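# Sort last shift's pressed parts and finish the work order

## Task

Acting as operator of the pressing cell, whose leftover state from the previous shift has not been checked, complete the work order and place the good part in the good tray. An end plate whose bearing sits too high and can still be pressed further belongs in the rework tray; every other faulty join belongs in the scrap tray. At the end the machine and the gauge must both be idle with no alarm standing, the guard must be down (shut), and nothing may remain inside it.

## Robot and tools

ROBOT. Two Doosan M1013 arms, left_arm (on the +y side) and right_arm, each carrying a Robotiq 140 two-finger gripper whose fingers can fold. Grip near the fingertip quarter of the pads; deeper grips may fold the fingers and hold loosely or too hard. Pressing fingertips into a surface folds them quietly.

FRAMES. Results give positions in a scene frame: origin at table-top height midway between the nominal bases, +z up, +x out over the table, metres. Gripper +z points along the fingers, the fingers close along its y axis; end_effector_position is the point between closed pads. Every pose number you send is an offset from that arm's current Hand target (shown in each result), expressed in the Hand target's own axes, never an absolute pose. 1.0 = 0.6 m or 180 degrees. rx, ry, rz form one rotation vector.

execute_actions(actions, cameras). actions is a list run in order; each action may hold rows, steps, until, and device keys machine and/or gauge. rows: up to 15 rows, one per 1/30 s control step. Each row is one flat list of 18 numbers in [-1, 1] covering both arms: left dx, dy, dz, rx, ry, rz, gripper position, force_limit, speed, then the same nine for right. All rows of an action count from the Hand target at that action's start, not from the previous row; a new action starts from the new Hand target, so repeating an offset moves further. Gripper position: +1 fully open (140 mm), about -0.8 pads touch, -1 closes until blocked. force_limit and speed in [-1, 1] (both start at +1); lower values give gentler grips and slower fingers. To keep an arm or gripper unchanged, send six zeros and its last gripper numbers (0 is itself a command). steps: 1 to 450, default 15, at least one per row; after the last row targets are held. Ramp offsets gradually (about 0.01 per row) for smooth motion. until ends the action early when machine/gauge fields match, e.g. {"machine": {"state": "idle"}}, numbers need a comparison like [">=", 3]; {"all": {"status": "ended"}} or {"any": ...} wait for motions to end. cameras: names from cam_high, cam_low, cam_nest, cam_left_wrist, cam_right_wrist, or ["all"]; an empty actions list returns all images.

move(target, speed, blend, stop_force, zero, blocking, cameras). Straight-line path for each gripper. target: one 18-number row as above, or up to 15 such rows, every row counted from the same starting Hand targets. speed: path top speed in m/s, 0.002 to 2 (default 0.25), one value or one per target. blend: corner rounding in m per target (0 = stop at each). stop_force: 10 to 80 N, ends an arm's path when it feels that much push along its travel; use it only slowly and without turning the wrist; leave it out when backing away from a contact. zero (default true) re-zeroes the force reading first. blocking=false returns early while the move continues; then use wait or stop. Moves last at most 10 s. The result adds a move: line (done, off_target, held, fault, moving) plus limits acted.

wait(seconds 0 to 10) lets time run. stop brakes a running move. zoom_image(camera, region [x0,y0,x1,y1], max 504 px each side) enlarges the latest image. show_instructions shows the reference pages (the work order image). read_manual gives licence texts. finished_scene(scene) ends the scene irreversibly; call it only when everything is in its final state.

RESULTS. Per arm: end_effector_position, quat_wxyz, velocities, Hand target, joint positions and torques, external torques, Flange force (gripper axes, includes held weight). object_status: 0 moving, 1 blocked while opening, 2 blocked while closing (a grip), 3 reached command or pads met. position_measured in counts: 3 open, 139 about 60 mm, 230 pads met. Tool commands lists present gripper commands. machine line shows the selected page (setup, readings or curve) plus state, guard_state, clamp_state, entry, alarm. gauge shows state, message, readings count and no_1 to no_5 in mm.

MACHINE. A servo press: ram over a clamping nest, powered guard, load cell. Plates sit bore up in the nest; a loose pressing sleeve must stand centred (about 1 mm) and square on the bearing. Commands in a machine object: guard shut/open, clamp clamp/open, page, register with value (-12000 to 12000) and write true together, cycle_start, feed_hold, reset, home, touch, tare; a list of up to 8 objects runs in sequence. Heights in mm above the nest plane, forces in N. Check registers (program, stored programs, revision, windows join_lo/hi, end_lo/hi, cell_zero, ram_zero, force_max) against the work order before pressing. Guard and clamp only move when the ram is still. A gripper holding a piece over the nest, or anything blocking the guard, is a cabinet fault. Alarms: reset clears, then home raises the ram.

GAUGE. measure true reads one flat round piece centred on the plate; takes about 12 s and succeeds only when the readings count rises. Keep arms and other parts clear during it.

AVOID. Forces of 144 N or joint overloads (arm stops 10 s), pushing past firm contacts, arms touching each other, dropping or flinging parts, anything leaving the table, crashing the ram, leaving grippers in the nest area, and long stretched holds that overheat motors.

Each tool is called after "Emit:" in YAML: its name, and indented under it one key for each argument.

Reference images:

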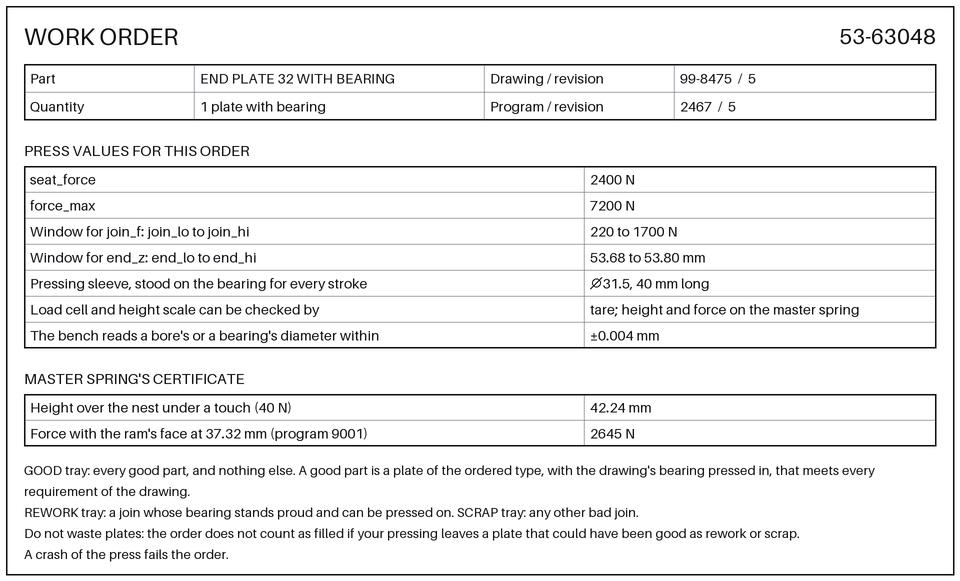

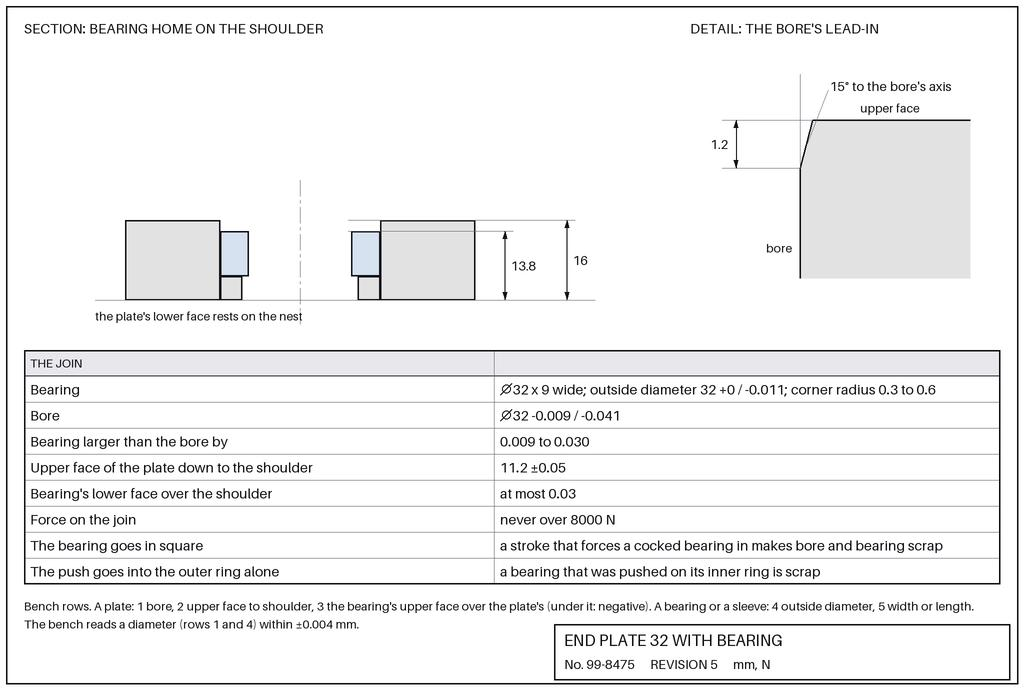

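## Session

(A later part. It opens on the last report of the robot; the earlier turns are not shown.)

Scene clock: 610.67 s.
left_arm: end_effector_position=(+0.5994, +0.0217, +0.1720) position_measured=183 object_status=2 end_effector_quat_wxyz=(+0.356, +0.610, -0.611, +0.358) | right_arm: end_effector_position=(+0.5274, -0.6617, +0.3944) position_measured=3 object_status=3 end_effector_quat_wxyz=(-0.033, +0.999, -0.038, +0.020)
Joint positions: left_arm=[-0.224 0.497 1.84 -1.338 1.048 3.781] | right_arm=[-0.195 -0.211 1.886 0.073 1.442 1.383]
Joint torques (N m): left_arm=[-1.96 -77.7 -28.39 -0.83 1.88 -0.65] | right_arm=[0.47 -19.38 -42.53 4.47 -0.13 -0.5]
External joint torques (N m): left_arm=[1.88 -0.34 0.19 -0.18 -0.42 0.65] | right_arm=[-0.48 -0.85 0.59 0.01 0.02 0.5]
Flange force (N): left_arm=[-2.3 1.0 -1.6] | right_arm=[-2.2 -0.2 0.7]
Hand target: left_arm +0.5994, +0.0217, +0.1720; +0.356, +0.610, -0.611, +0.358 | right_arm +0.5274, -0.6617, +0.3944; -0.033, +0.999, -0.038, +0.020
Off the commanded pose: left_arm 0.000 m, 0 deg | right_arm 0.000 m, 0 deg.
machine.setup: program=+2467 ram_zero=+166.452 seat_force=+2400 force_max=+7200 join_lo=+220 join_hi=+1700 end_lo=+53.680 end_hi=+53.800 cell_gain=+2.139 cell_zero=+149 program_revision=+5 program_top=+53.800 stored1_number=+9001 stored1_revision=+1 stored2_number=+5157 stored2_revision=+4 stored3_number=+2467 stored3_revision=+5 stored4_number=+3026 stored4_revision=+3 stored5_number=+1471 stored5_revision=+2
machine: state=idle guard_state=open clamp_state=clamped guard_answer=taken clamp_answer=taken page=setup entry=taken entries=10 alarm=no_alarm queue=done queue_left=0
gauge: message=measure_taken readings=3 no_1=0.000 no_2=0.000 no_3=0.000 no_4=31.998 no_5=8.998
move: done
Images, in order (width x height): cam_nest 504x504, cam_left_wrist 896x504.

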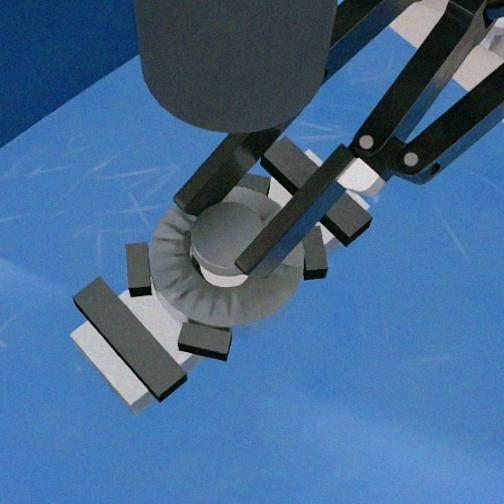

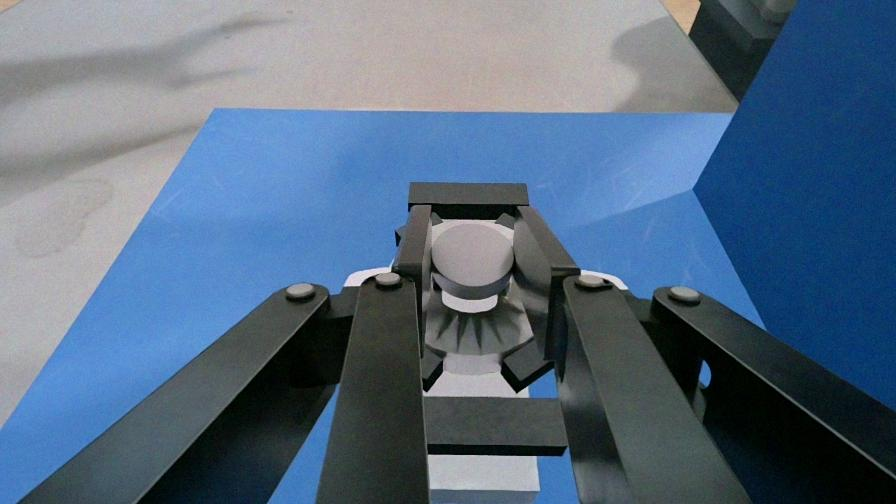

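Emit:
move:
  target: [-0.0062,0,0.006,0,0,0,-1,-0.4,-1,0,0,0,0,0,0,1,1,1]
  speed: 0.02
  cameras: ["cam_left_wrist","cam_nest"]

Emit:
zoom_image:
  camera: "cam_left_wrist"
  region: [412, 210, 532, 330]

Emit:
zoom_image:
  camera: "cam_nest"
  region: [174, 190, 294, 310]

Scene clock: 633.57 s.
left_arm: end_effector_position=(+0.5994, +0.0204, +0.1670) position_measured=183 object_status=2 end_effector_quat_wxyz=(+0.356, +0.610, -0.611, +0.358) end_effector_velocity=(+0.001, +0.000, +0.001) end_effector_angular_velocity=(-0.003, +0.001, +0.004) | right_arm: end_effector_position=(+0.5274, -0.6617, +0.3944) position_measured=3 object_status=3 end_effector_quat_wxyz=(-0.033, +0.999, -0.038, +0.020)
Joint positions: left_arm=[-0.226 0.504 1.841 -1.343 1.045 3.79] | right_arm=[-0.195 -0.211 1.886 0.073 1.442 1.383]
Joint velocities: left_arm=[0 0 0 -0.005 -0.001 0] | right_arm=[within noise]
Joint torques (N m): left_arm=[-2.12 -78.57 -28.08 -0.9 1.91 -0.53] | right_arm=[0.45 -19.6 -42.49 4.47 -0.09 -0.54]
External joint torques (N m): left_arm=[2.1 0.22 0.29 -0.1 -0.43 0.53] | right_arm=[-0.45 -0.62 0.54 0.01 -0.02 0.53]
Flange force (N): left_arm=[-2.7 0.3 -1.6] | right_arm=[-1.7 -0.3 0.7]
Hand target: left_arm +0.5994, +0.0204, +0.1670; +0.356, +0.610, -0.611, +0.358 | right_arm +0.5274, -0.6617, +0.3944; -0.033, +0.999, -0.038, +0.020
Off the commanded pose: left_arm 0.000 m, 0 deg | right_arm 0.000 m, 0 deg.
machine.setup: program=+2467 ram_zero=+166.452 seat_force=+2400 force_max=+7200 join_lo=+220 join_hi=+1700 end_lo=+53.680 end_hi=+53.800 cell_gain=+2.139 cell_zero=+149 program_revision=+5 program_top=+53.800 stored1_number=+9001 stored1_revision=+1 stored2_number=+5157 stored2_revision=+4 stored3_number=+2467 stored3_revision=+5 stored4_number=+3026 stored4_revision=+3 stored5_number=+1471 stored5_revision=+2
machine: state=idle guard_state=open clamp_state=clamped guard_answer=taken clamp_answer=taken page=setup entry=taken entries=10 alarm=no_alarm queue=done queue_left=0
gauge: message=measure_taken readings=3 no_1=0.000 no_2=0.000 no_3=0.000 no_4=31.998 no_5=8.998
move: done
Images, in order (width x height): cam_nest 504x504, cam_left_wrist 896x504.

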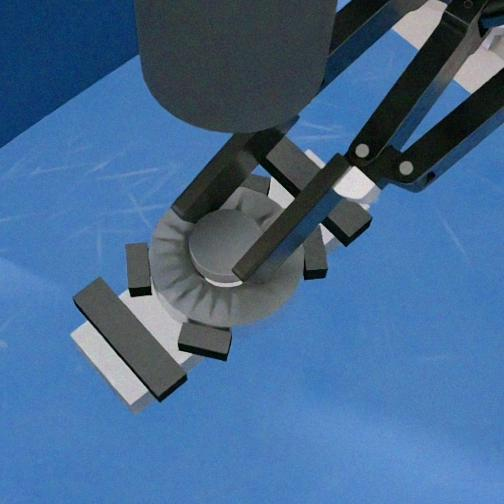

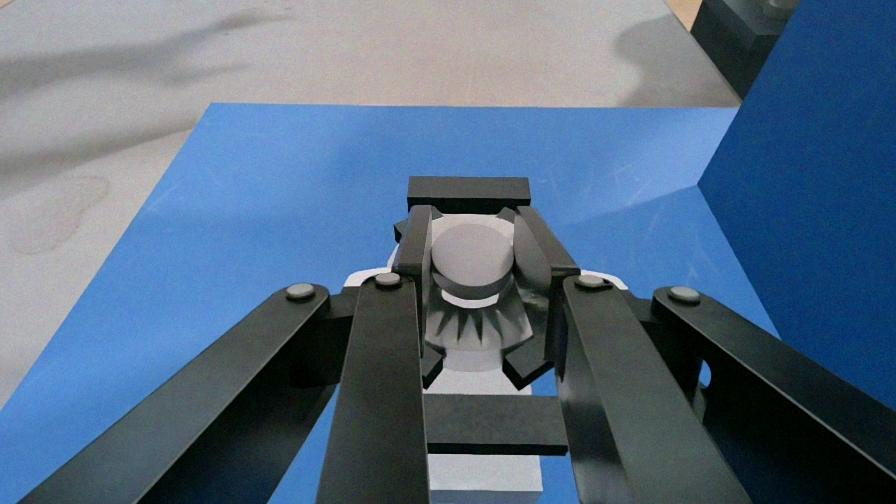

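Scaled by 4.200 from the camera's 896x504 image, which has a finer 1280x720 frame.

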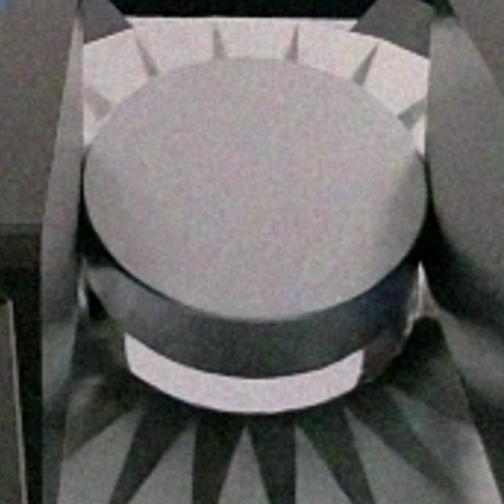

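Scaled by 4.200 from the camera's 504x504 image, which has a finer 720x720 frame.

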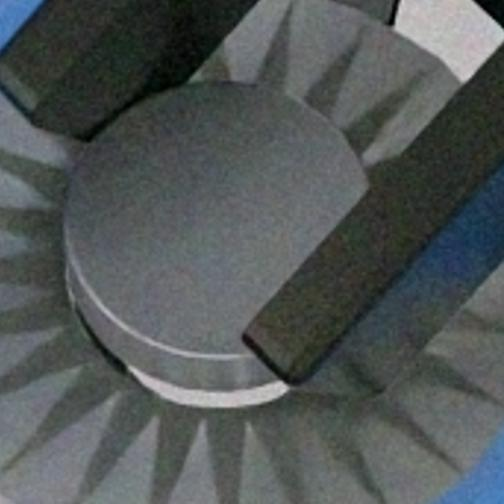

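Emit:
move:
  target: [-0.0116,0.0004,0.0066,0,0,0,-1,-0.4,-1,0,0,0,0,0,0,1,1,1]
  speed: 0.006
  stop_force: 10
  cameras: ["cam_left_wrist","cam_nest"]

Emit:
zoom_image:
  camera: "cam_left_wrist"
  region: [412, 210, 532, 330]

Emit:
zoom_image:
  camera: "cam_nest"
  region: [174, 190, 294, 310]

Scene clock: 641.70 s.
left_arm: end_effector_position=(+0.5994, +0.0203, +0.1626) position_measured=183 object_status=2 end_effector_quat_wxyz=(+0.356, +0.610, -0.611, +0.358) | right_arm: end_effector_position=(+0.5274, -0.6617, +0.3944) position_measured=3 object_status=3 end_effector_quat_wxyz=(-0.033, +0.999, -0.038, +0.020)
Joint positions: left_arm=[-0.226 0.509 1.844 -1.348 1.044 3.798] | right_arm=[-0.195 -0.211 1.886 0.073 1.442 1.383]
Joint torques (N m): left_arm=[-8.47 -66.45 -23.93 0.48 -0.74 -0.54] | right_arm=[0.59 -19.22 -42.4 4.46 -0.1 -0.52]
External joint torques (N m): left_arm=[8.41 -12.15 -3.82 -1.49 2.24 0.54] | right_arm=[-0.58 -1.12 0.32 0.03 -0.02 0.51]
Flange force (N): left_arm=[5.7 3.8 -19.4] | right_arm=[-2.3 -0.1 0.2]
Hand target: left_arm +0.5994, +0.0203, +0.1626; +0.356, +0.610, -0.611, +0.358 (not the last commanded pose) | right_arm +0.5274, -0.6617, +0.3944; -0.033, +0.999, -0.038, +0.020
Off the commanded pose: left_arm 0.004 m, 0 deg | right_arm 0.000 m, 0 deg.
machine.setup: program=+2467 ram_zero=+166.452 seat_force=+2400 force_max=+7200 join_lo=+220 join_hi=+1700 end_lo=+53.680 end_hi=+53.800 cell_gain=+2.139 cell_zero=+149 program_revision=+5 program_top=+53.800 stored1_number=+9001 stored1_revision=+1 stored2_number=+5157 stored2_revision=+4 stored3_number=+2467 stored3_revision=+5 stored4_number=+3026 stored4_revision=+3 stored5_number=+1471 stored5_revision=+2
machine: state=idle guard_state=open clamp_state=clamped guard_answer=taken clamp_answer=taken page=setup entry=taken entries=10 alarm=no_alarm queue=done queue_left=0
gauge: message=measure_taken readings=3 no_1=0.000 no_2=0.000 no_3=0.000 no_4=31.998 no_5=8.998
move: contact (left_arm)
Images, in order (width x height): cam_nest 504x504, cam_left_wrist 896x504.

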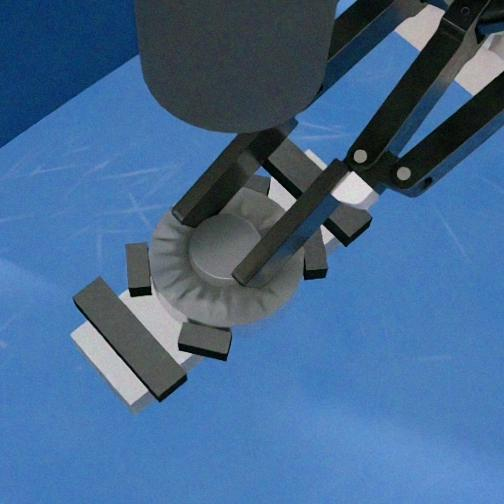

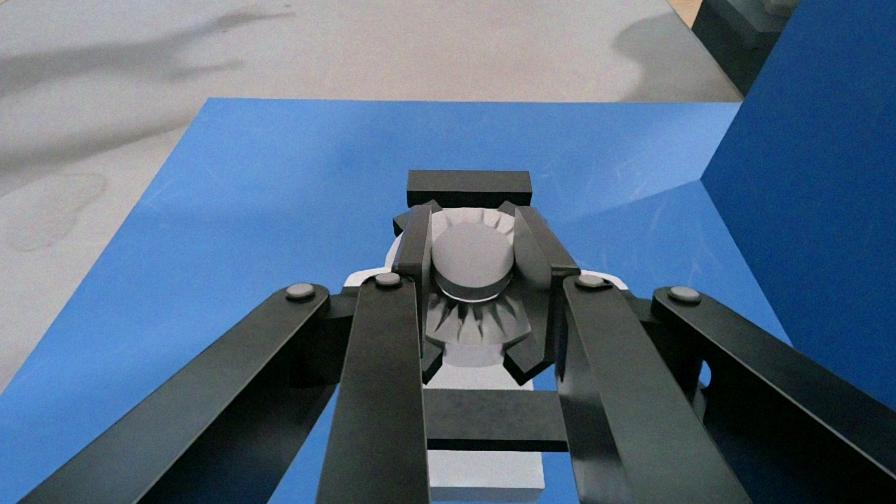

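Scaled by 4.200 from the camera's 896x504 image, which has a finer 1280x720 frame.

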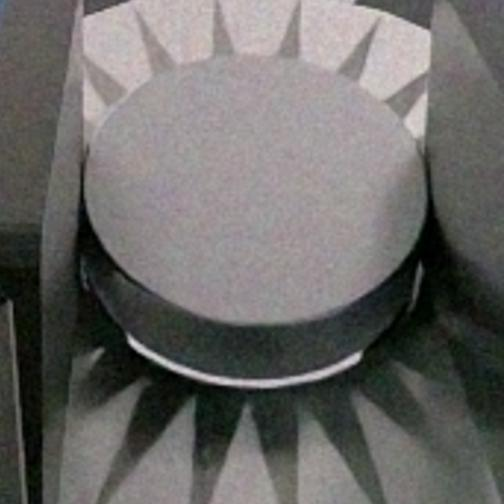

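Scaled by 4.200 from the camera's 504x504 image, which has a finer 720x720 frame.

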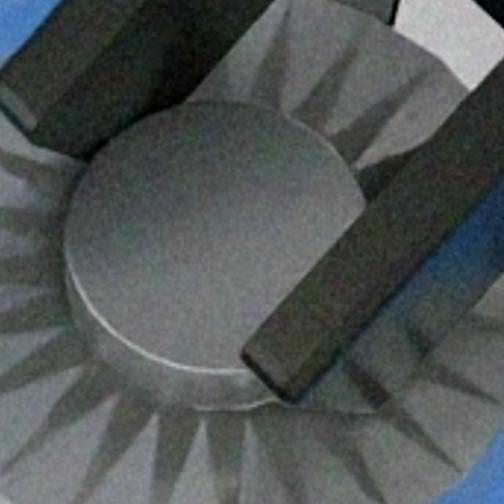

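Emit:
execute_actions:
  actions:
    - {"rows":[[0,0,0,0,0,0,-0.2,-0.4,-1,0,0,0,0,0,0,1,1,1]],"steps":35}
  cameras: ["cam_left_wrist","cam_nest"]

Emit:
zoom_image:
  camera: "cam_nest"
  region: [174, 190, 294, 310]

Emit:
zoom_image:
  camera: "cam_left_wrist"
  region: [412, 210, 532, 330]

Scene clock: 649.97 s.
left_arm: end_effector_position=(+0.5994, +0.0203, +0.1626) position_measured=154 object_status=3 end_effector_quat_wxyz=(+0.356, +0.610, -0.611, +0.358) | right_arm: end_effector_position=(+0.5274, -0.6617, +0.3944) position_measured=3 object_status=3 end_effector_quat_wxyz=(-0.033, +0.999, -0.038, +0.020)
Joint positions: left_arm=[-0.226 0.509 1.844 -1.348 1.044 3.798] | right_arm=[-0.195 -0.211 1.886 0.073 1.442 1.383]
Joint torques (N m): left_arm=[-2.17 -78.25 -27.71 -0.79 1.85 -0.58] | right_arm=[0.56 -19.62 -42.55 4.5 -0.15 -0.52]
External joint torques (N m): left_arm=[2.13 -0.29 0.05 -0.21 -0.36 0.58] | right_arm=[-0.63 -0.81 0.22 0.02 0.02 0.52]
Flange force (N): left_arm=[-2.3 0.5 -1.9] | right_arm=[-1.7 0.1 0.0]
Hand target: left_arm +0.5994, +0.0203, +0.1626; +0.356, +0.610, -0.611, +0.358 | right_arm +0.5274, -0.6617, +0.3944; -0.033, +0.999, -0.038, +0.020
Off the commanded pose: left_arm 0.000 m, 0 deg | right_arm 0.000 m, 0 deg.
machine.setup: program=+2467 ram_zero=+166.452 seat_force=+2400 force_max=+7200 join_lo=+220 join_hi=+1700 end_lo=+53.680 end_hi=+53.800 cell_gain=+2.139 cell_zero=+149 program_revision=+5 program_top=+53.800 stored1_number=+9001 stored1_revision=+1 stored2_number=+5157 stored2_revision=+4 stored3_number=+2467 stored3_revision=+5 stored4_number=+3026 stored4_revision=+3 stored5_number=+1471 stored5_revision=+2
machine: state=idle guard_state=open clamp_state=clamped guard_answer=taken clamp_answer=taken page=setup entry=taken entries=10 alarm=no_alarm queue=done queue_left=0
gauge: message=measure_taken readings=3 no_1=0.000 no_2=0.000 no_3=0.000 no_4=31.998 no_5=8.998
Images, in order (width x height): cam_nest 504x504, cam_left_wrist 896x504.

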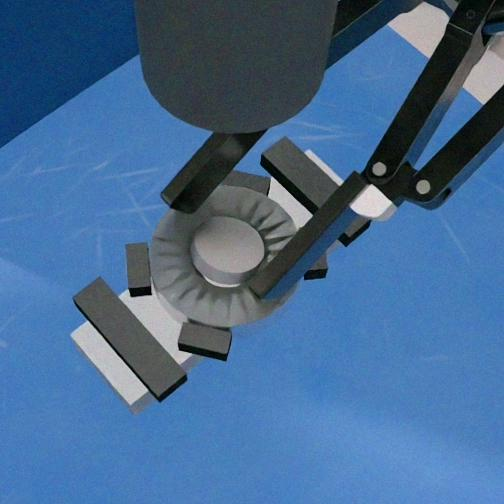

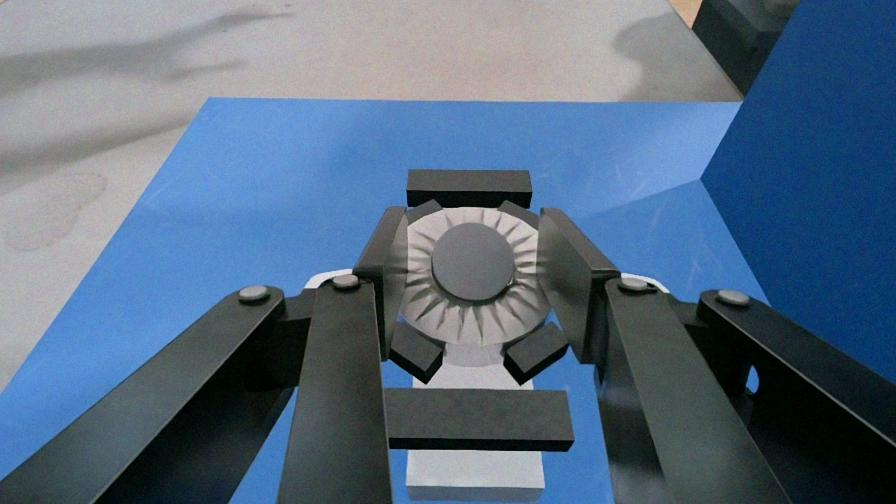

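Scaled by 4.200 from the camera's 504x504 image, which has a finer 720x720 frame.

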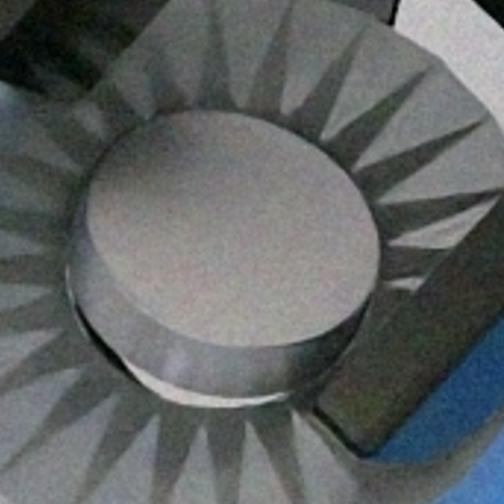

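Scaled by 4.200 from the camera's 896x504 image, which has a finer 1280x720 frame.

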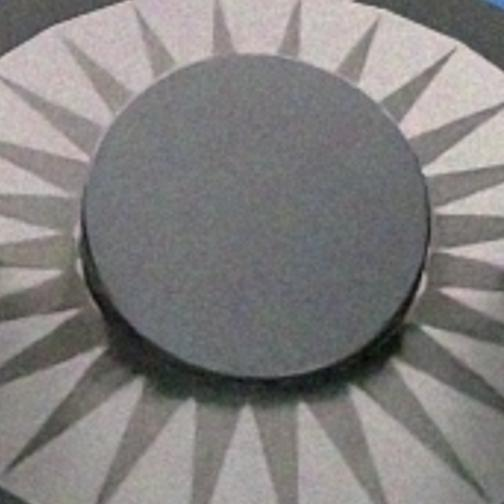

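Emit:
execute_actions:
  actions:
    - {"rows":[[0,0,0,0,0,0,-1,-1,-1,0,0,0,0,0,0,1,1,1]],"steps":40}

Emit:
move:
  target: [-0.0005,0,-0.00087,0,0,0,-1,-1,-1,0,0,0,0,0,0,1,1,1]
  speed: 0.004

Emit:
execute_actions:
  actions:
    - {"rows":[[0,0,0,0,0,0,-0.2,-0.4,-1,0,0,0,0,0,0,1,1,1]],"steps":35}
  cameras: ["cam_left_wrist","cam_nest"]

Emit:
zoom_image:
  camera: "cam_nest"
  region: [174, 190, 294, 310]

Emit:
zoom_image:
  camera: "cam_left_wrist"
  region: [412, 210, 532, 330]

Scene clock: 660.57 s.
left_arm: end_effector_position=(+0.5993, +0.0203, +0.1626) position_measured=183 object_status=2 end_effector_quat_wxyz=(+0.356, +0.610, -0.611, +0.358) | right_arm: end_effector_position=(+0.5274, -0.6617, +0.3944) position_measured=3 object_status=3 end_effector_quat_wxyz=(-0.033, +0.999, -0.038, +0.020)
Joint positions: left_arm=[-0.226 0.509 1.844 -1.348 1.044 3.798] | right_arm=[-0.195 -0.211 1.886 0.073 1.442 1.383]
Joint torques (N m): left_arm=[-3.95 -67.78 -24.27 0.85 -1.21 -0.49] | right_arm=[0.66 -19.58 -42.58 4.51 -0.15 -0.52]
External joint torques (N m): left_arm=[3.88 -10.89 -3.6 -1.87 2.7 0.49] | right_arm=[-0.65 -0.72 0.52 -0.02 0.03 0.51]
Flange force (N): left_arm=[7.4 4.5 -13.1] | right_arm=[-2.0 0.2 0.5]
Hand target: left_arm +0.5994, +0.0203, +0.1626; +0.356, +0.610, -0.611, +0.358 | right_arm +0.5274, -0.6617, +0.3944; -0.033, +0.999, -0.038, +0.020
Off the commanded pose: left_arm 0.000 m, 0 deg | right_arm 0.000 m, 0 deg.
machine.setup: program=+2467 ram_zero=+166.452 seat_force=+2400 force_max=+7200 join_lo=+220 join_hi=+1700 end_lo=+53.680 end_hi=+53.800 cell_gain=+2.139 cell_zero=+149 program_revision=+5 program_top=+53.800 stored1_number=+9001 stored1_revision=+1 stored2_number=+5157 stored2_revision=+4 stored3_number=+2467 stored3_revision=+5 stored4_number=+3026 stored4_revision=+3 stored5_number=+1471 stored5_revision=+2
machine: state=idle guard_state=open clamp_state=clamped guard_answer=taken clamp_answer=taken page=setup entry=taken entries=10 alarm=no_alarm queue=done queue_left=0
gauge: message=measure_taken readings=3 no_1=0.000 no_2=0.000 no_3=0.000 no_4=31.998 no_5=8.998

Scene clock: 661.27 s.
left_arm: end_effector_position=(+0.5994, +0.0209, +0.1626) position_measured=183 object_status=2 end_effector_quat_wxyz=(+0.356, +0.610, -0.611, +0.358) | right_arm: end_effector_position=(+0.5274, -0.6617, +0.3944) position_measured=3 object_status=3 end_effector_quat_wxyz=(-0.033, +0.999, -0.038, +0.020)
Joint positions: left_arm=[-0.225 0.509 1.844 -1.347 1.044 3.798] | right_arm=[-0.195 -0.211 1.886 0.073 1.442 1.383]
Joint torques (N m): left_arm=[11.24 -70.63 -19.97 4.36 -2.16 -0.58] | right_arm=[0.81 -19.65 -42.56 4.48 -0.16 -0.49]
External joint torques (N m): left_arm=[-11.31 -7.86 -7.64 -5.37 3.65 0.58] | right_arm=[-0.78 -0.56 0.67 -0.01 0.05 0.49]
Flange force (N): left_arm=[15.5 0.4 11.3] | right_arm=[-2.0 0.5 0.8]
Hand target: left_arm +0.5994, +0.0209, +0.1626; +0.356, +0.610, -0.611, +0.358 | right_arm +0.5274, -0.6617, +0.3944; -0.033, +0.999, -0.038, +0.020
Off the commanded pose: left_arm 0.000 m, 0 deg | right_arm 0.000 m, 0 deg.
machine.setup: program=+2467 ram_zero=+166.452 seat_force=+2400 force_max=+7200 join_lo=+220 join_hi=+1700 end_lo=+53.680 end_hi=+53.800 cell_gain=+2.139 cell_zero=+149 program_revision=+5 program_top=+53.800 stored1_number=+9001 stored1_revision=+1 stored2_number=+5157 stored2_revision=+4 stored3_number=+2467 stored3_revision=+5 stored4_number=+3026 stored4_revision=+3 stored5_number=+1471 stored5_revision=+2
machine: state=idle guard_state=open clamp_state=clamped guard_answer=taken clamp_answer=taken page=setup entry=taken entries=10 alarm=no_alarm queue=done queue_left=0
gauge: message=measure_taken readings=3 no_1=0.000 no_2=0.000 no_3=0.000 no_4=31.998 no_5=8.998
move: done

Scene clock: 662.63 s.
left_arm: end_effector_position=(+0.5993, +0.0210, +0.1625) position_measured=154 object_status=3 end_effector_quat_wxyz=(+0.356, +0.610, -0.611, +0.358) | right_arm: end_effector_position=(+0.5274, -0.6617, +0.3944) position_measured=3 object_status=3 end_effector_quat_wxyz=(-0.033, +0.999, -0.038, +0.020)
Joint positions: left_arm=[-0.225 0.509 1.844 -1.347 1.044 3.798] | right_arm=[-0.195 -0.211 1.886 0.073 1.442 1.383]
Joint torques (N m): left_arm=[-2.02 -78.23 -27.76 -0.77 1.85 -0.62] | right_arm=[0.49 -19.43 -42.53 4.51 -0.12 -0.44]
External joint torques (N m): left_arm=[1.96 -0.24 0.16 -0.23 -0.35 0.62] | right_arm=[-0.5 -1 0.22 0 -0.01 0.44]
Flange force (N): left_arm=[-2.4 0.8 -1.7] | right_arm=[-2.0 0.0 0.1]
Hand target: left_arm +0.5994, +0.0209, +0.1626; +0.356, +0.610, -0.611, +0.358 | right_arm +0.5274, -0.6617, +0.3944; -0.033, +0.999, -0.038, +0.020
Off the commanded pose: left_arm 0.000 m, 0 deg | right_arm 0.000 m, 0 deg.
machine.setup: program=+2467 ram_zero=+166.452 seat_force=+2400 force_max=+7200 join_lo=+220 join_hi=+1700 end_lo=+53.680 end_hi=+53.800 cell_gain=+2.139 cell_zero=+149 program_revision=+5 program_top=+53.800 stored1_number=+9001 stored1_revision=+1 stored2_number=+5157 stored2_revision=+4 stored3_number=+2467 stored3_revision=+5 stored4_number=+3026 stored4_revision=+3 stored5_number=+1471 stored5_revision=+2
machine: state=idle guard_state=open clamp_state=clamped guard_answer=taken clamp_answer=taken page=setup entry=taken entries=10 alarm=no_alarm queue=done queue_left=0
gauge: message=measure_taken readings=3 no_1=0.000 no_2=0.000 no_3=0.000 no_4=31.998 no_5=8.998
Images, in order (width x height): cam_nest 504x504, cam_left_wrist 896x504.

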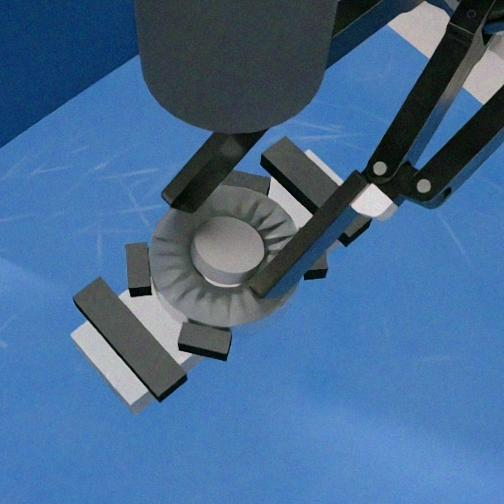

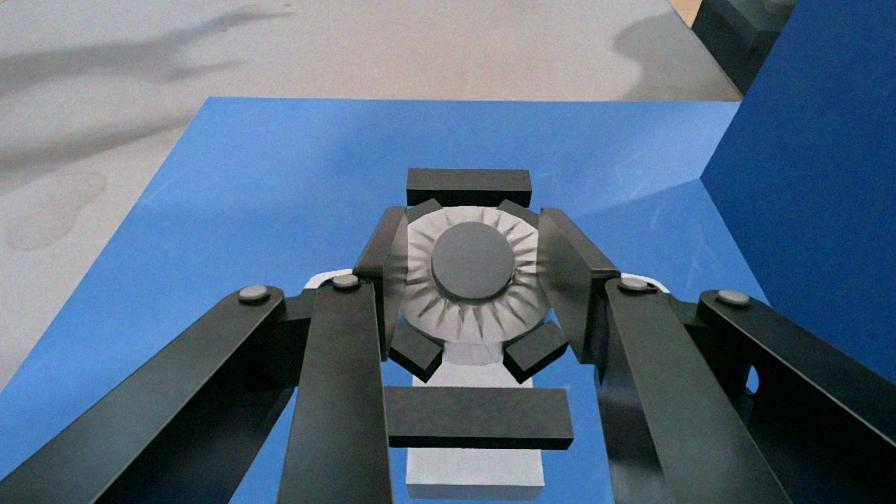

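Scaled by 4.200 from the camera's 504x504 image, which has a finer 720x720 frame.

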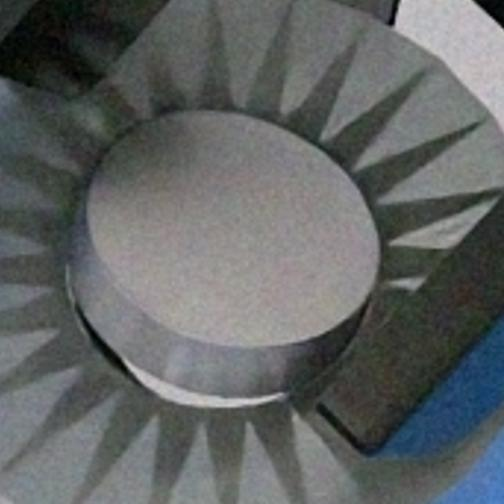

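Scaled by 4.200 from the camera's 896x504 image, which has a finer 1280x720 frame.

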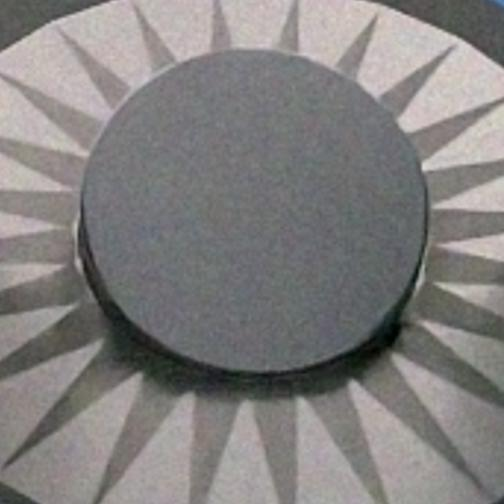

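Emit:
execute_actions:
  actions:
    - {"rows":[[0,0,0,0,0,0,-1,-0.8,-1,0,0,0,0,0,0,1,1,1]],"steps":40}

Emit:
move:
  target:
    - [0.0436,0,-0.0247,0,0,0,-1,-0.8,-1,0,0,0,0,0,0,1,1,1]
    - [-0.032,-0.151,-0.154,0,0,0,-1,-0.8,-1,0,0,0,0,0,0,1,1,1]
    - [-0.119,-0.151,-0.105,0,0,0,-1,-0.8,-1,0,0,0,0,0,0,1,1,1]
  speed: [0.04,0.12,0.08]
  blend: [0.005,0.005,0]

Emit:
move:
  target: [-0.029,0,0.0165,0,0,0,-1,-0.8,-1,0,0,0,0,0,0,1,1,1]
  speed: 0.008
  stop_force: 10
  cameras: ["cam_left_wrist"]

Emit:
zoom_image:
  camera: "cam_left_wrist"
  region: [412, 210, 532, 330]

Scene clock: 684.43 s.
left_arm: end_effector_position=(+0.5994, +0.0209, +0.1626) position_measured=183 object_status=2 end_effector_quat_wxyz=(+0.356, +0.610, -0.611, +0.358) | right_arm: end_effector_position=(+0.5274, -0.6617, +0.3944) position_measured=3 object_status=3 end_effector_quat_wxyz=(-0.033, +0.999, -0.038, +0.020)
Joint positions: left_arm=[-0.225 0.509 1.844 -1.347 1.044 3.798] | right_arm=[-0.195 -0.211 1.886 0.073 1.442 1.383]
Joint torques (N m): left_arm=[-3.85 -67.33 -23.53 1.25 -1.16 -0.49] | right_arm=[0.48 -19.52 -42.46 4.5 -0.17 -0.5]
External joint torques (N m): left_arm=[3.79 -11.15 -4.12 -2.26 2.65 0.49] | right_arm=[-0.48 -0.92 0.21 0.01 0.04 0.49]
Flange force (N): left_arm=[7.8 4.0 -12.6] | right_arm=[-1.8 -0.2 0.0]
Hand target: left_arm +0.5994, +0.0209, +0.1626; +0.356, +0.610, -0.611, +0.358 | right_arm +0.5274, -0.6617, +0.3944; -0.033, +0.999, -0.038, +0.020
Off the commanded pose: left_arm 0.000 m, 0 deg | right_arm 0.000 m, 0 deg.
machine.setup: program=+2467 ram_zero=+166.452 seat_force=+2400 force_max=+7200 join_lo=+220 join_hi=+1700 end_lo=+53.680 end_hi=+53.800 cell_gain=+2.139 cell_zero=+149 program_revision=+5 program_top=+53.800 stored1_number=+9001 stored1_revision=+1 stored2_number=+5157 stored2_revision=+4 stored3_number=+2467 stored3_revision=+5 stored4_number=+3026 stored4_revision=+3 stored5_number=+1471 stored5_revision=+2
machine: state=idle guard_state=open clamp_state=clamped guard_answer=taken clamp_answer=taken page=setup entry=taken entries=10 alarm=no_alarm queue=done queue_left=0
gauge: message=measure_taken readings=3 no_1=0.000 no_2=0.000 no_3=0.000 no_4=31.998 no_5=8.998

Scene clock: 687.33 s.
left_arm: end_effector_position=(+0.6900, +0.1109, +0.1315) position_measured=183 object_status=2 end_effector_quat_wxyz=(+0.356, +0.610, -0.611, +0.358) | right_arm: end_effector_position=(+0.5274, -0.6617, +0.3944) position_measured=3 object_status=3 end_effector_quat_wxyz=(-0.033, +0.999, -0.038, +0.020)
Joint positions: left_arm=[-0.083 0.636 1.687 -1.248 1.151 3.798] | right_arm=[-0.195 -0.211 1.886 0.073 1.442 1.383]
Joint torques (N m): left_arm=[-1.43 -86.23 -27.13 0.26 1.28 -0.66] | right_arm=[0.37 -19.18 -42.59 4.46 -0.14 -0.52]
External joint torques (N m): left_arm=[1.42 -4.19 -1.15 -1.02 0.21 0.66] | right_arm=[-0.36 -1.12 0.53 0.03 0.02 0.51]
Flange force (N): left_arm=[2.2 3.3 -3.2] | right_arm=[-2.5 -0.6 0.5]
Hand target: left_arm +0.6900, +0.1109, +0.1314; +0.356, +0.610, -0.611, +0.358 | right_arm +0.5274, -0.6617, +0.3944; -0.033, +0.999, -0.038, +0.020
Off the commanded pose: left_arm 0.000 m, 0 deg | right_arm 0.000 m, 0 deg.
machine.setup: program=+2467 ram_zero=+166.452 seat_force=+2400 force_max=+7200 join_lo=+220 join_hi=+1700 end_lo=+53.680 end_hi=+53.800 cell_gain=+2.139 cell_zero=+149 program_revision=+5 program_top=+53.800 stored1_number=+9001 stored1_revision=+1 stored2_number=+5157 stored2_revision=+4 stored3_number=+2467 stored3_revision=+5 stored4_number=+3026 stored4_revision=+3 stored5_number=+1471 stored5_revision=+2
machine: state=idle guard_state=open clamp_state=clamped guard_answer=taken clamp_answer=taken page=setup entry=taken entries=10 alarm=no_alarm queue=done queue_left=0
gauge: message=measure_taken readings=3 no_1=0.000 no_2=0.000 no_3=0.000 no_4=31.998 no_5=8.998
move: done

Scene clock: 688.40 s.
left_arm: end_effector_position=(+0.6900, +0.1109, +0.1278) position_measured=183 object_status=2 end_effector_quat_wxyz=(+0.356, +0.610, -0.611, +0.358) | right_arm: end_effector_position=(+0.5274, -0.6617, +0.3944) position_measured=3 object_status=3 end_effector_quat_wxyz=(-0.033, +0.999, -0.038, +0.020)
Joint positions: left_arm=[-0.083 0.641 1.688 -1.251 1.149 3.804] | right_arm=[-0.195 -0.211 1.886 0.073 1.442 1.383]
Joint torques (N m): left_arm=[-5.03 -73.21 -21.1 3.12 -2.49 -0.53] | right_arm=[0.69 -19.27 -42.39 4.47 -0.1 -0.46]
External joint torques (N m): left_arm=[4.95 -17.45 -7.17 -3.91 4 0.53] | right_arm=[-0.64 -1.05 0.37 0.01 -0.02 0.46]
Flange force (N): left_arm=[14.2 4.6 -16.5] | right_arm=[-2.3 0.2 0.3]
Hand target: left_arm +0.6900, +0.1109, +0.1278; +0.356, +0.610, -0.611, +0.358 (not the last commanded pose) | right_arm +0.5274, -0.6617, +0.3944; -0.033, +0.999, -0.038, +0.020
Off the commanded pose: left_arm 0.016 m, 0 deg | right_arm 0.000 m, 0 deg.
machine.setup: program=+2467 ram_zero=+166.452 seat_force=+2400 force_max=+7200 join_lo=+220 join_hi=+1700 end_lo=+53.680 end_hi=+53.800 cell_gain=+2.139 cell_zero=+149 program_revision=+5 program_top=+53.800 stored1_number=+9001 stored1_revision=+1 stored2_number=+5157 stored2_revision=+4 stored3_number=+2467 stored3_revision=+5 stored4_number=+3026 stored4_revision=+3 stored5_number=+1471 stored5_revision=+2
machine: state=idle guard_state=open clamp_state=clamped guard_answer=taken clamp_answer=taken page=setup entry=taken entries=10 alarm=no_alarm queue=done queue_left=0
gauge: message=measure_taken readings=3 no_1=0.000 no_2=0.000 no_3=0.000 no_4=31.998 no_5=8.998
move: contact (left_arm)
Images, in order (width x height): cam_left_wrist 896x504.

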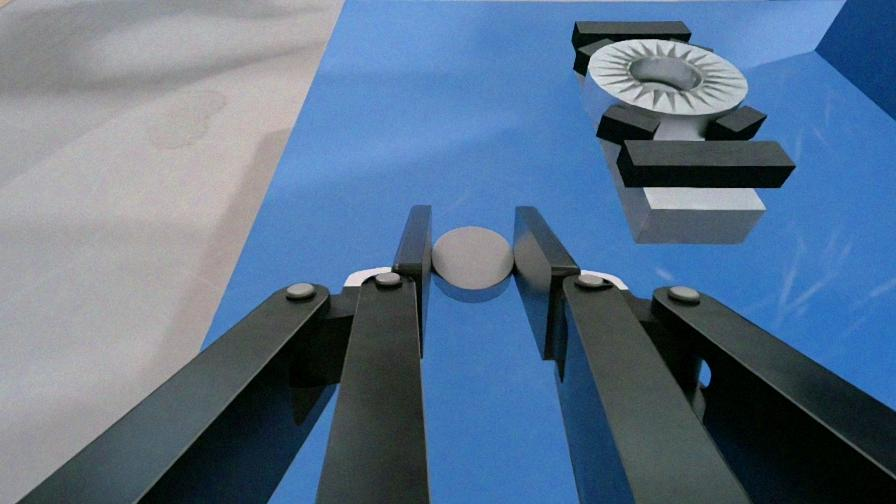

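Scaled by 4.200 from the camera's 896x504 image, which has a finer 1280x720 frame.

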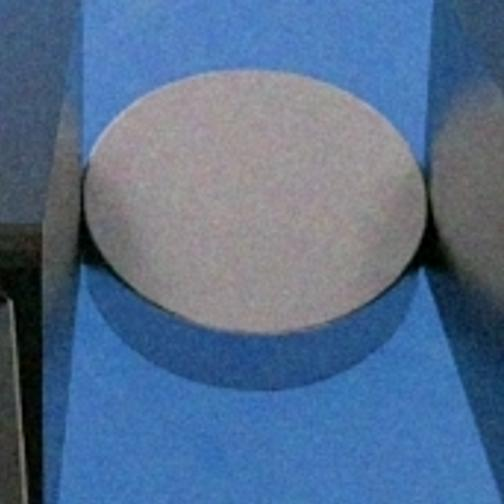

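Emit:
execute_actions:
  actions:
    - {"rows":[[0,0,0,0,0,0,-0.3,-0.4,-1,0,0,0,0,0,0,1,1,1]],"steps":25}
    - {"rows":[[0,0,0,0,0,0,-1,-0.4,-1,0,0,0,0,0,0,1,1,1]],"steps":40}
  cameras: ["cam_left_wrist"]

Emit:
zoom_image:
  camera: "cam_left_wrist"
  region: [412, 210, 532, 330]

Scene clock: 694.63 s.
left_arm: end_effector_position=(+0.6900, +0.1109, +0.1278) position_measured=183 object_status=2 end_effector_quat_wxyz=(+0.356, +0.610, -0.611, +0.358) | right_arm: end_effector_position=(+0.5274, -0.6617, +0.3944) position_measured=3 object_status=3 end_effector_quat_wxyz=(-0.033, +0.999, -0.038, +0.020)
Joint positions: left_arm=[-0.083 0.641 1.688 -1.251 1.149 3.804] | right_arm=[-0.195 -0.211 1.886 0.073 1.442 1.383]
Joint torques (N m): left_arm=[-2.42 -89.45 -27.63 -0.35 1.67 -0.65] | right_arm=[0.61 -19.24 -42.45 4.45 -0.14 -0.44]
External joint torques (N m): left_arm=[2.37 -0.99 -0.43 -0.43 -0.17 0.65] | right_arm=[-0.61 -1.01 0.49 0.03 0.03 0.43]
External joint torques at the end of the 1st action: left_arm=[2.01 -0.56 -0.51 -0.26 -0.37 0.67] | right_arm=[-0.72 -1.02 0.22 0 0 0.48]
Flange force (N): left_arm=[-1.5 0.9 -2.5] | right_arm=[-2.4 0.2 0.4]
Flange force at the end of the 1st action (N): left_arm=[-1.6 0.2 -1.7] | right_arm=[-2.1 0.4 0.0]
Hand target: left_arm +0.6900, +0.1109, +0.1278; +0.356, +0.610, -0.611, +0.358 | right_arm +0.5274, -0.6617, +0.3944; -0.033, +0.999, -0.038, +0.020
Off the commanded pose: left_arm 0.000 m, 0 deg | right_arm 0.000 m, 0 deg.
machine.setup: program=+2467 ram_zero=+166.452 seat_force=+2400 force_max=+7200 join_lo=+220 join_hi=+1700 end_lo=+53.680 end_hi=+53.800 cell_gain=+2.139 cell_zero=+149 program_revision=+5 program_top=+53.800 stored1_number=+9001 stored1_revision=+1 stored2_number=+5157 stored2_revision=+4 stored3_number=+2467 stored3_revision=+5 stored4_number=+3026 stored4_revision=+3 stored5_number=+1471 stored5_revision=+2
machine: state=idle guard_state=open clamp_state=clamped guard_answer=taken clamp_answer=taken page=setup entry=taken entries=10 alarm=no_alarm queue=done queue_left=0
gauge: message=measure_taken readings=3 no_1=0.000 no_2=0.000 no_3=0.000 no_4=31.998 no_5=8.998
Images, in order (width x height): cam_left_wrist 896x504.

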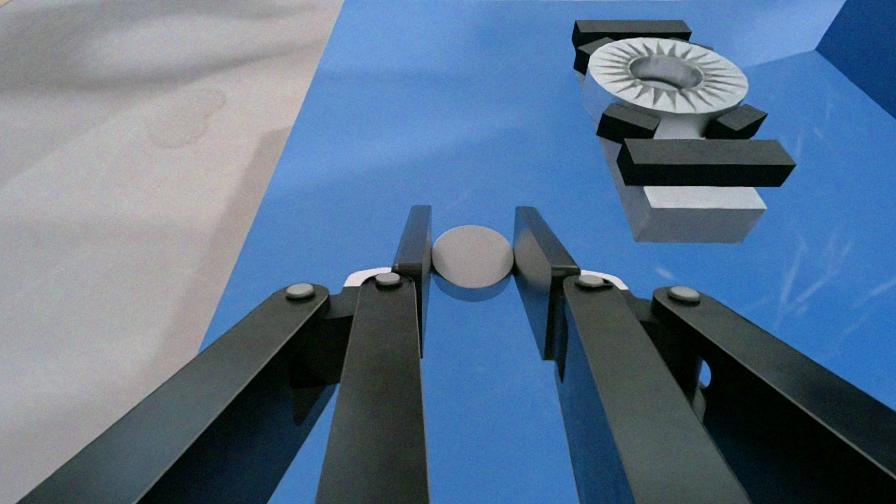

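Scaled by 4.200 from the camera's 896x504 image, which has a finer 1280x720 frame.

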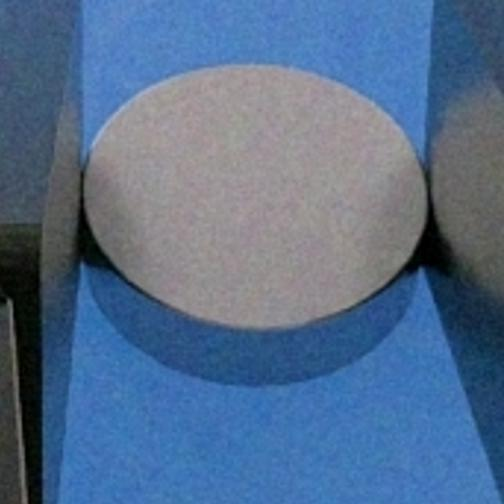

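Emit:
move:
  target:
    - [0.0909,0,-0.0514,0,0,0,-1,-0.4,-1,0,0,0,0,0,0,1,1,1]
    - [0.1646,0.151,0.0804,0,0,0,-1,-0.4,-1,0,0,0,0,0,0,1,1,1]
    - [0.1319,0.151,0.0989,0,0,0,-1,-0.4,-1,0,0,0,0,0,0,1,1,1]
  speed: [0.1,0.12,0.04]
  blend: [0.01,0,0]
  cameras: ["cam_left_wrist","cam_nest"]

Emit:
zoom_image:
  camera: "cam_left_wrist"
  region: [412, 210, 532, 330]

Emit:
zoom_image:
  camera: "cam_nest"
  region: [174, 190, 294, 310]

Scene clock: 704.50 s.
left_arm: end_effector_position=(+0.5994, +0.0203, +0.1674) position_measured=183 object_status=2 end_effector_quat_wxyz=(+0.356, +0.610, -0.611, +0.358) | right_arm: end_effector_position=(+0.5274, -0.6617, +0.3944) position_measured=3 object_status=3 end_effector_quat_wxyz=(-0.033, +0.999, -0.038, +0.020)
Joint positions: left_arm=[-0.226 0.503 1.842 -1.344 1.045 3.79] | right_arm=[-0.195 -0.211 1.886 0.073 1.442 1.383]
Joint torques (N m): left_arm=[-1.96 -78.38 -28.18 -0.85 1.89 -0.61] | right_arm=[0.77 -19.53 -42.43 4.48 -0.12 -0.52]
External joint torques (N m): left_arm=[1.93 0.16 0.32 -0.15 -0.42 0.61] | right_arm=[-0.79 -0.76 0.35 0.01 0 0.52]
Flange force (N): left_arm=[-2.8 0.6 -1.4] | right_arm=[-1.9 0.5 0.3]
Hand target: left_arm +0.5994, +0.0203, +0.1674; +0.356, +0.610, -0.611, +0.358 | right_arm +0.5274, -0.6617, +0.3944; -0.033, +0.999, -0.038, +0.020
Off the commanded pose: left_arm 0.000 m, 0 deg | right_arm 0.000 m, 0 deg.
machine.setup: program=+2467 ram_zero=+166.452 seat_force=+2400 force_max=+7200 join_lo=+220 join_hi=+1700 end_lo=+53.680 end_hi=+53.800 cell_gain=+2.139 cell_zero=+149 program_revision=+5 program_top=+53.800 stored1_number=+9001 stored1_revision=+1 stored2_number=+5157 stored2_revision=+4 stored3_number=+2467 stored3_revision=+5 stored4_number=+3026 stored4_revision=+3 stored5_number=+1471 stored5_revision=+2
machine: state=idle guard_state=open clamp_state=clamped guard_answer=taken clamp_answer=taken page=setup entry=taken entries=10 alarm=no_alarm queue=done queue_left=0
gauge: message=measure_taken readings=3 no_1=0.000 no_2=0.000 no_3=0.000 no_4=31.998 no_5=8.998
move: done
Images, in order (width x height): cam_nest 504x504, cam_left_wrist 896x504.

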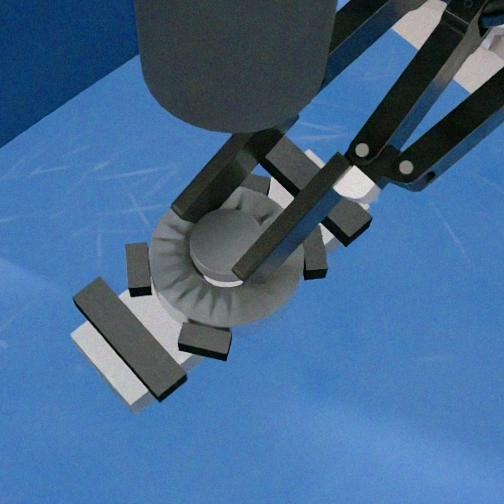

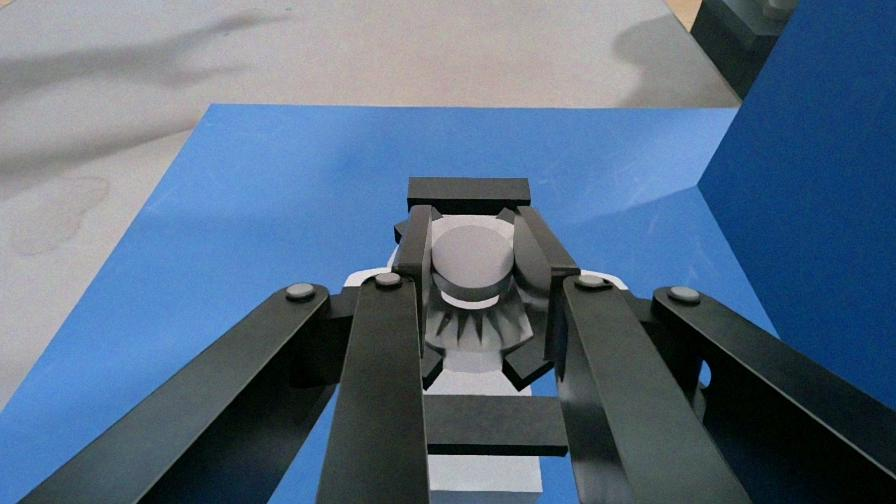

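Scaled by 4.200 from the camera's 896x504 image, which has a finer 1280x720 frame.

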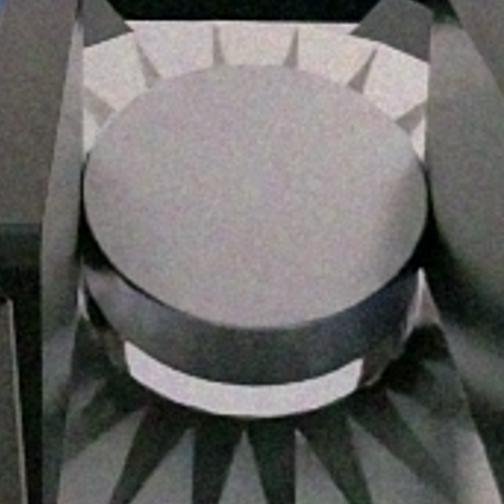

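Scaled by 4.200 from the camera's 504x504 image, which has a finer 720x720 frame.

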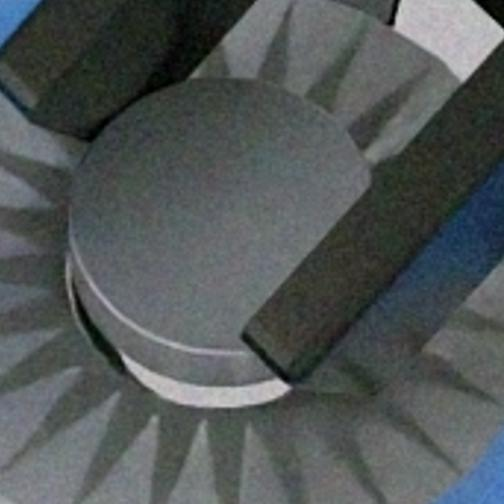

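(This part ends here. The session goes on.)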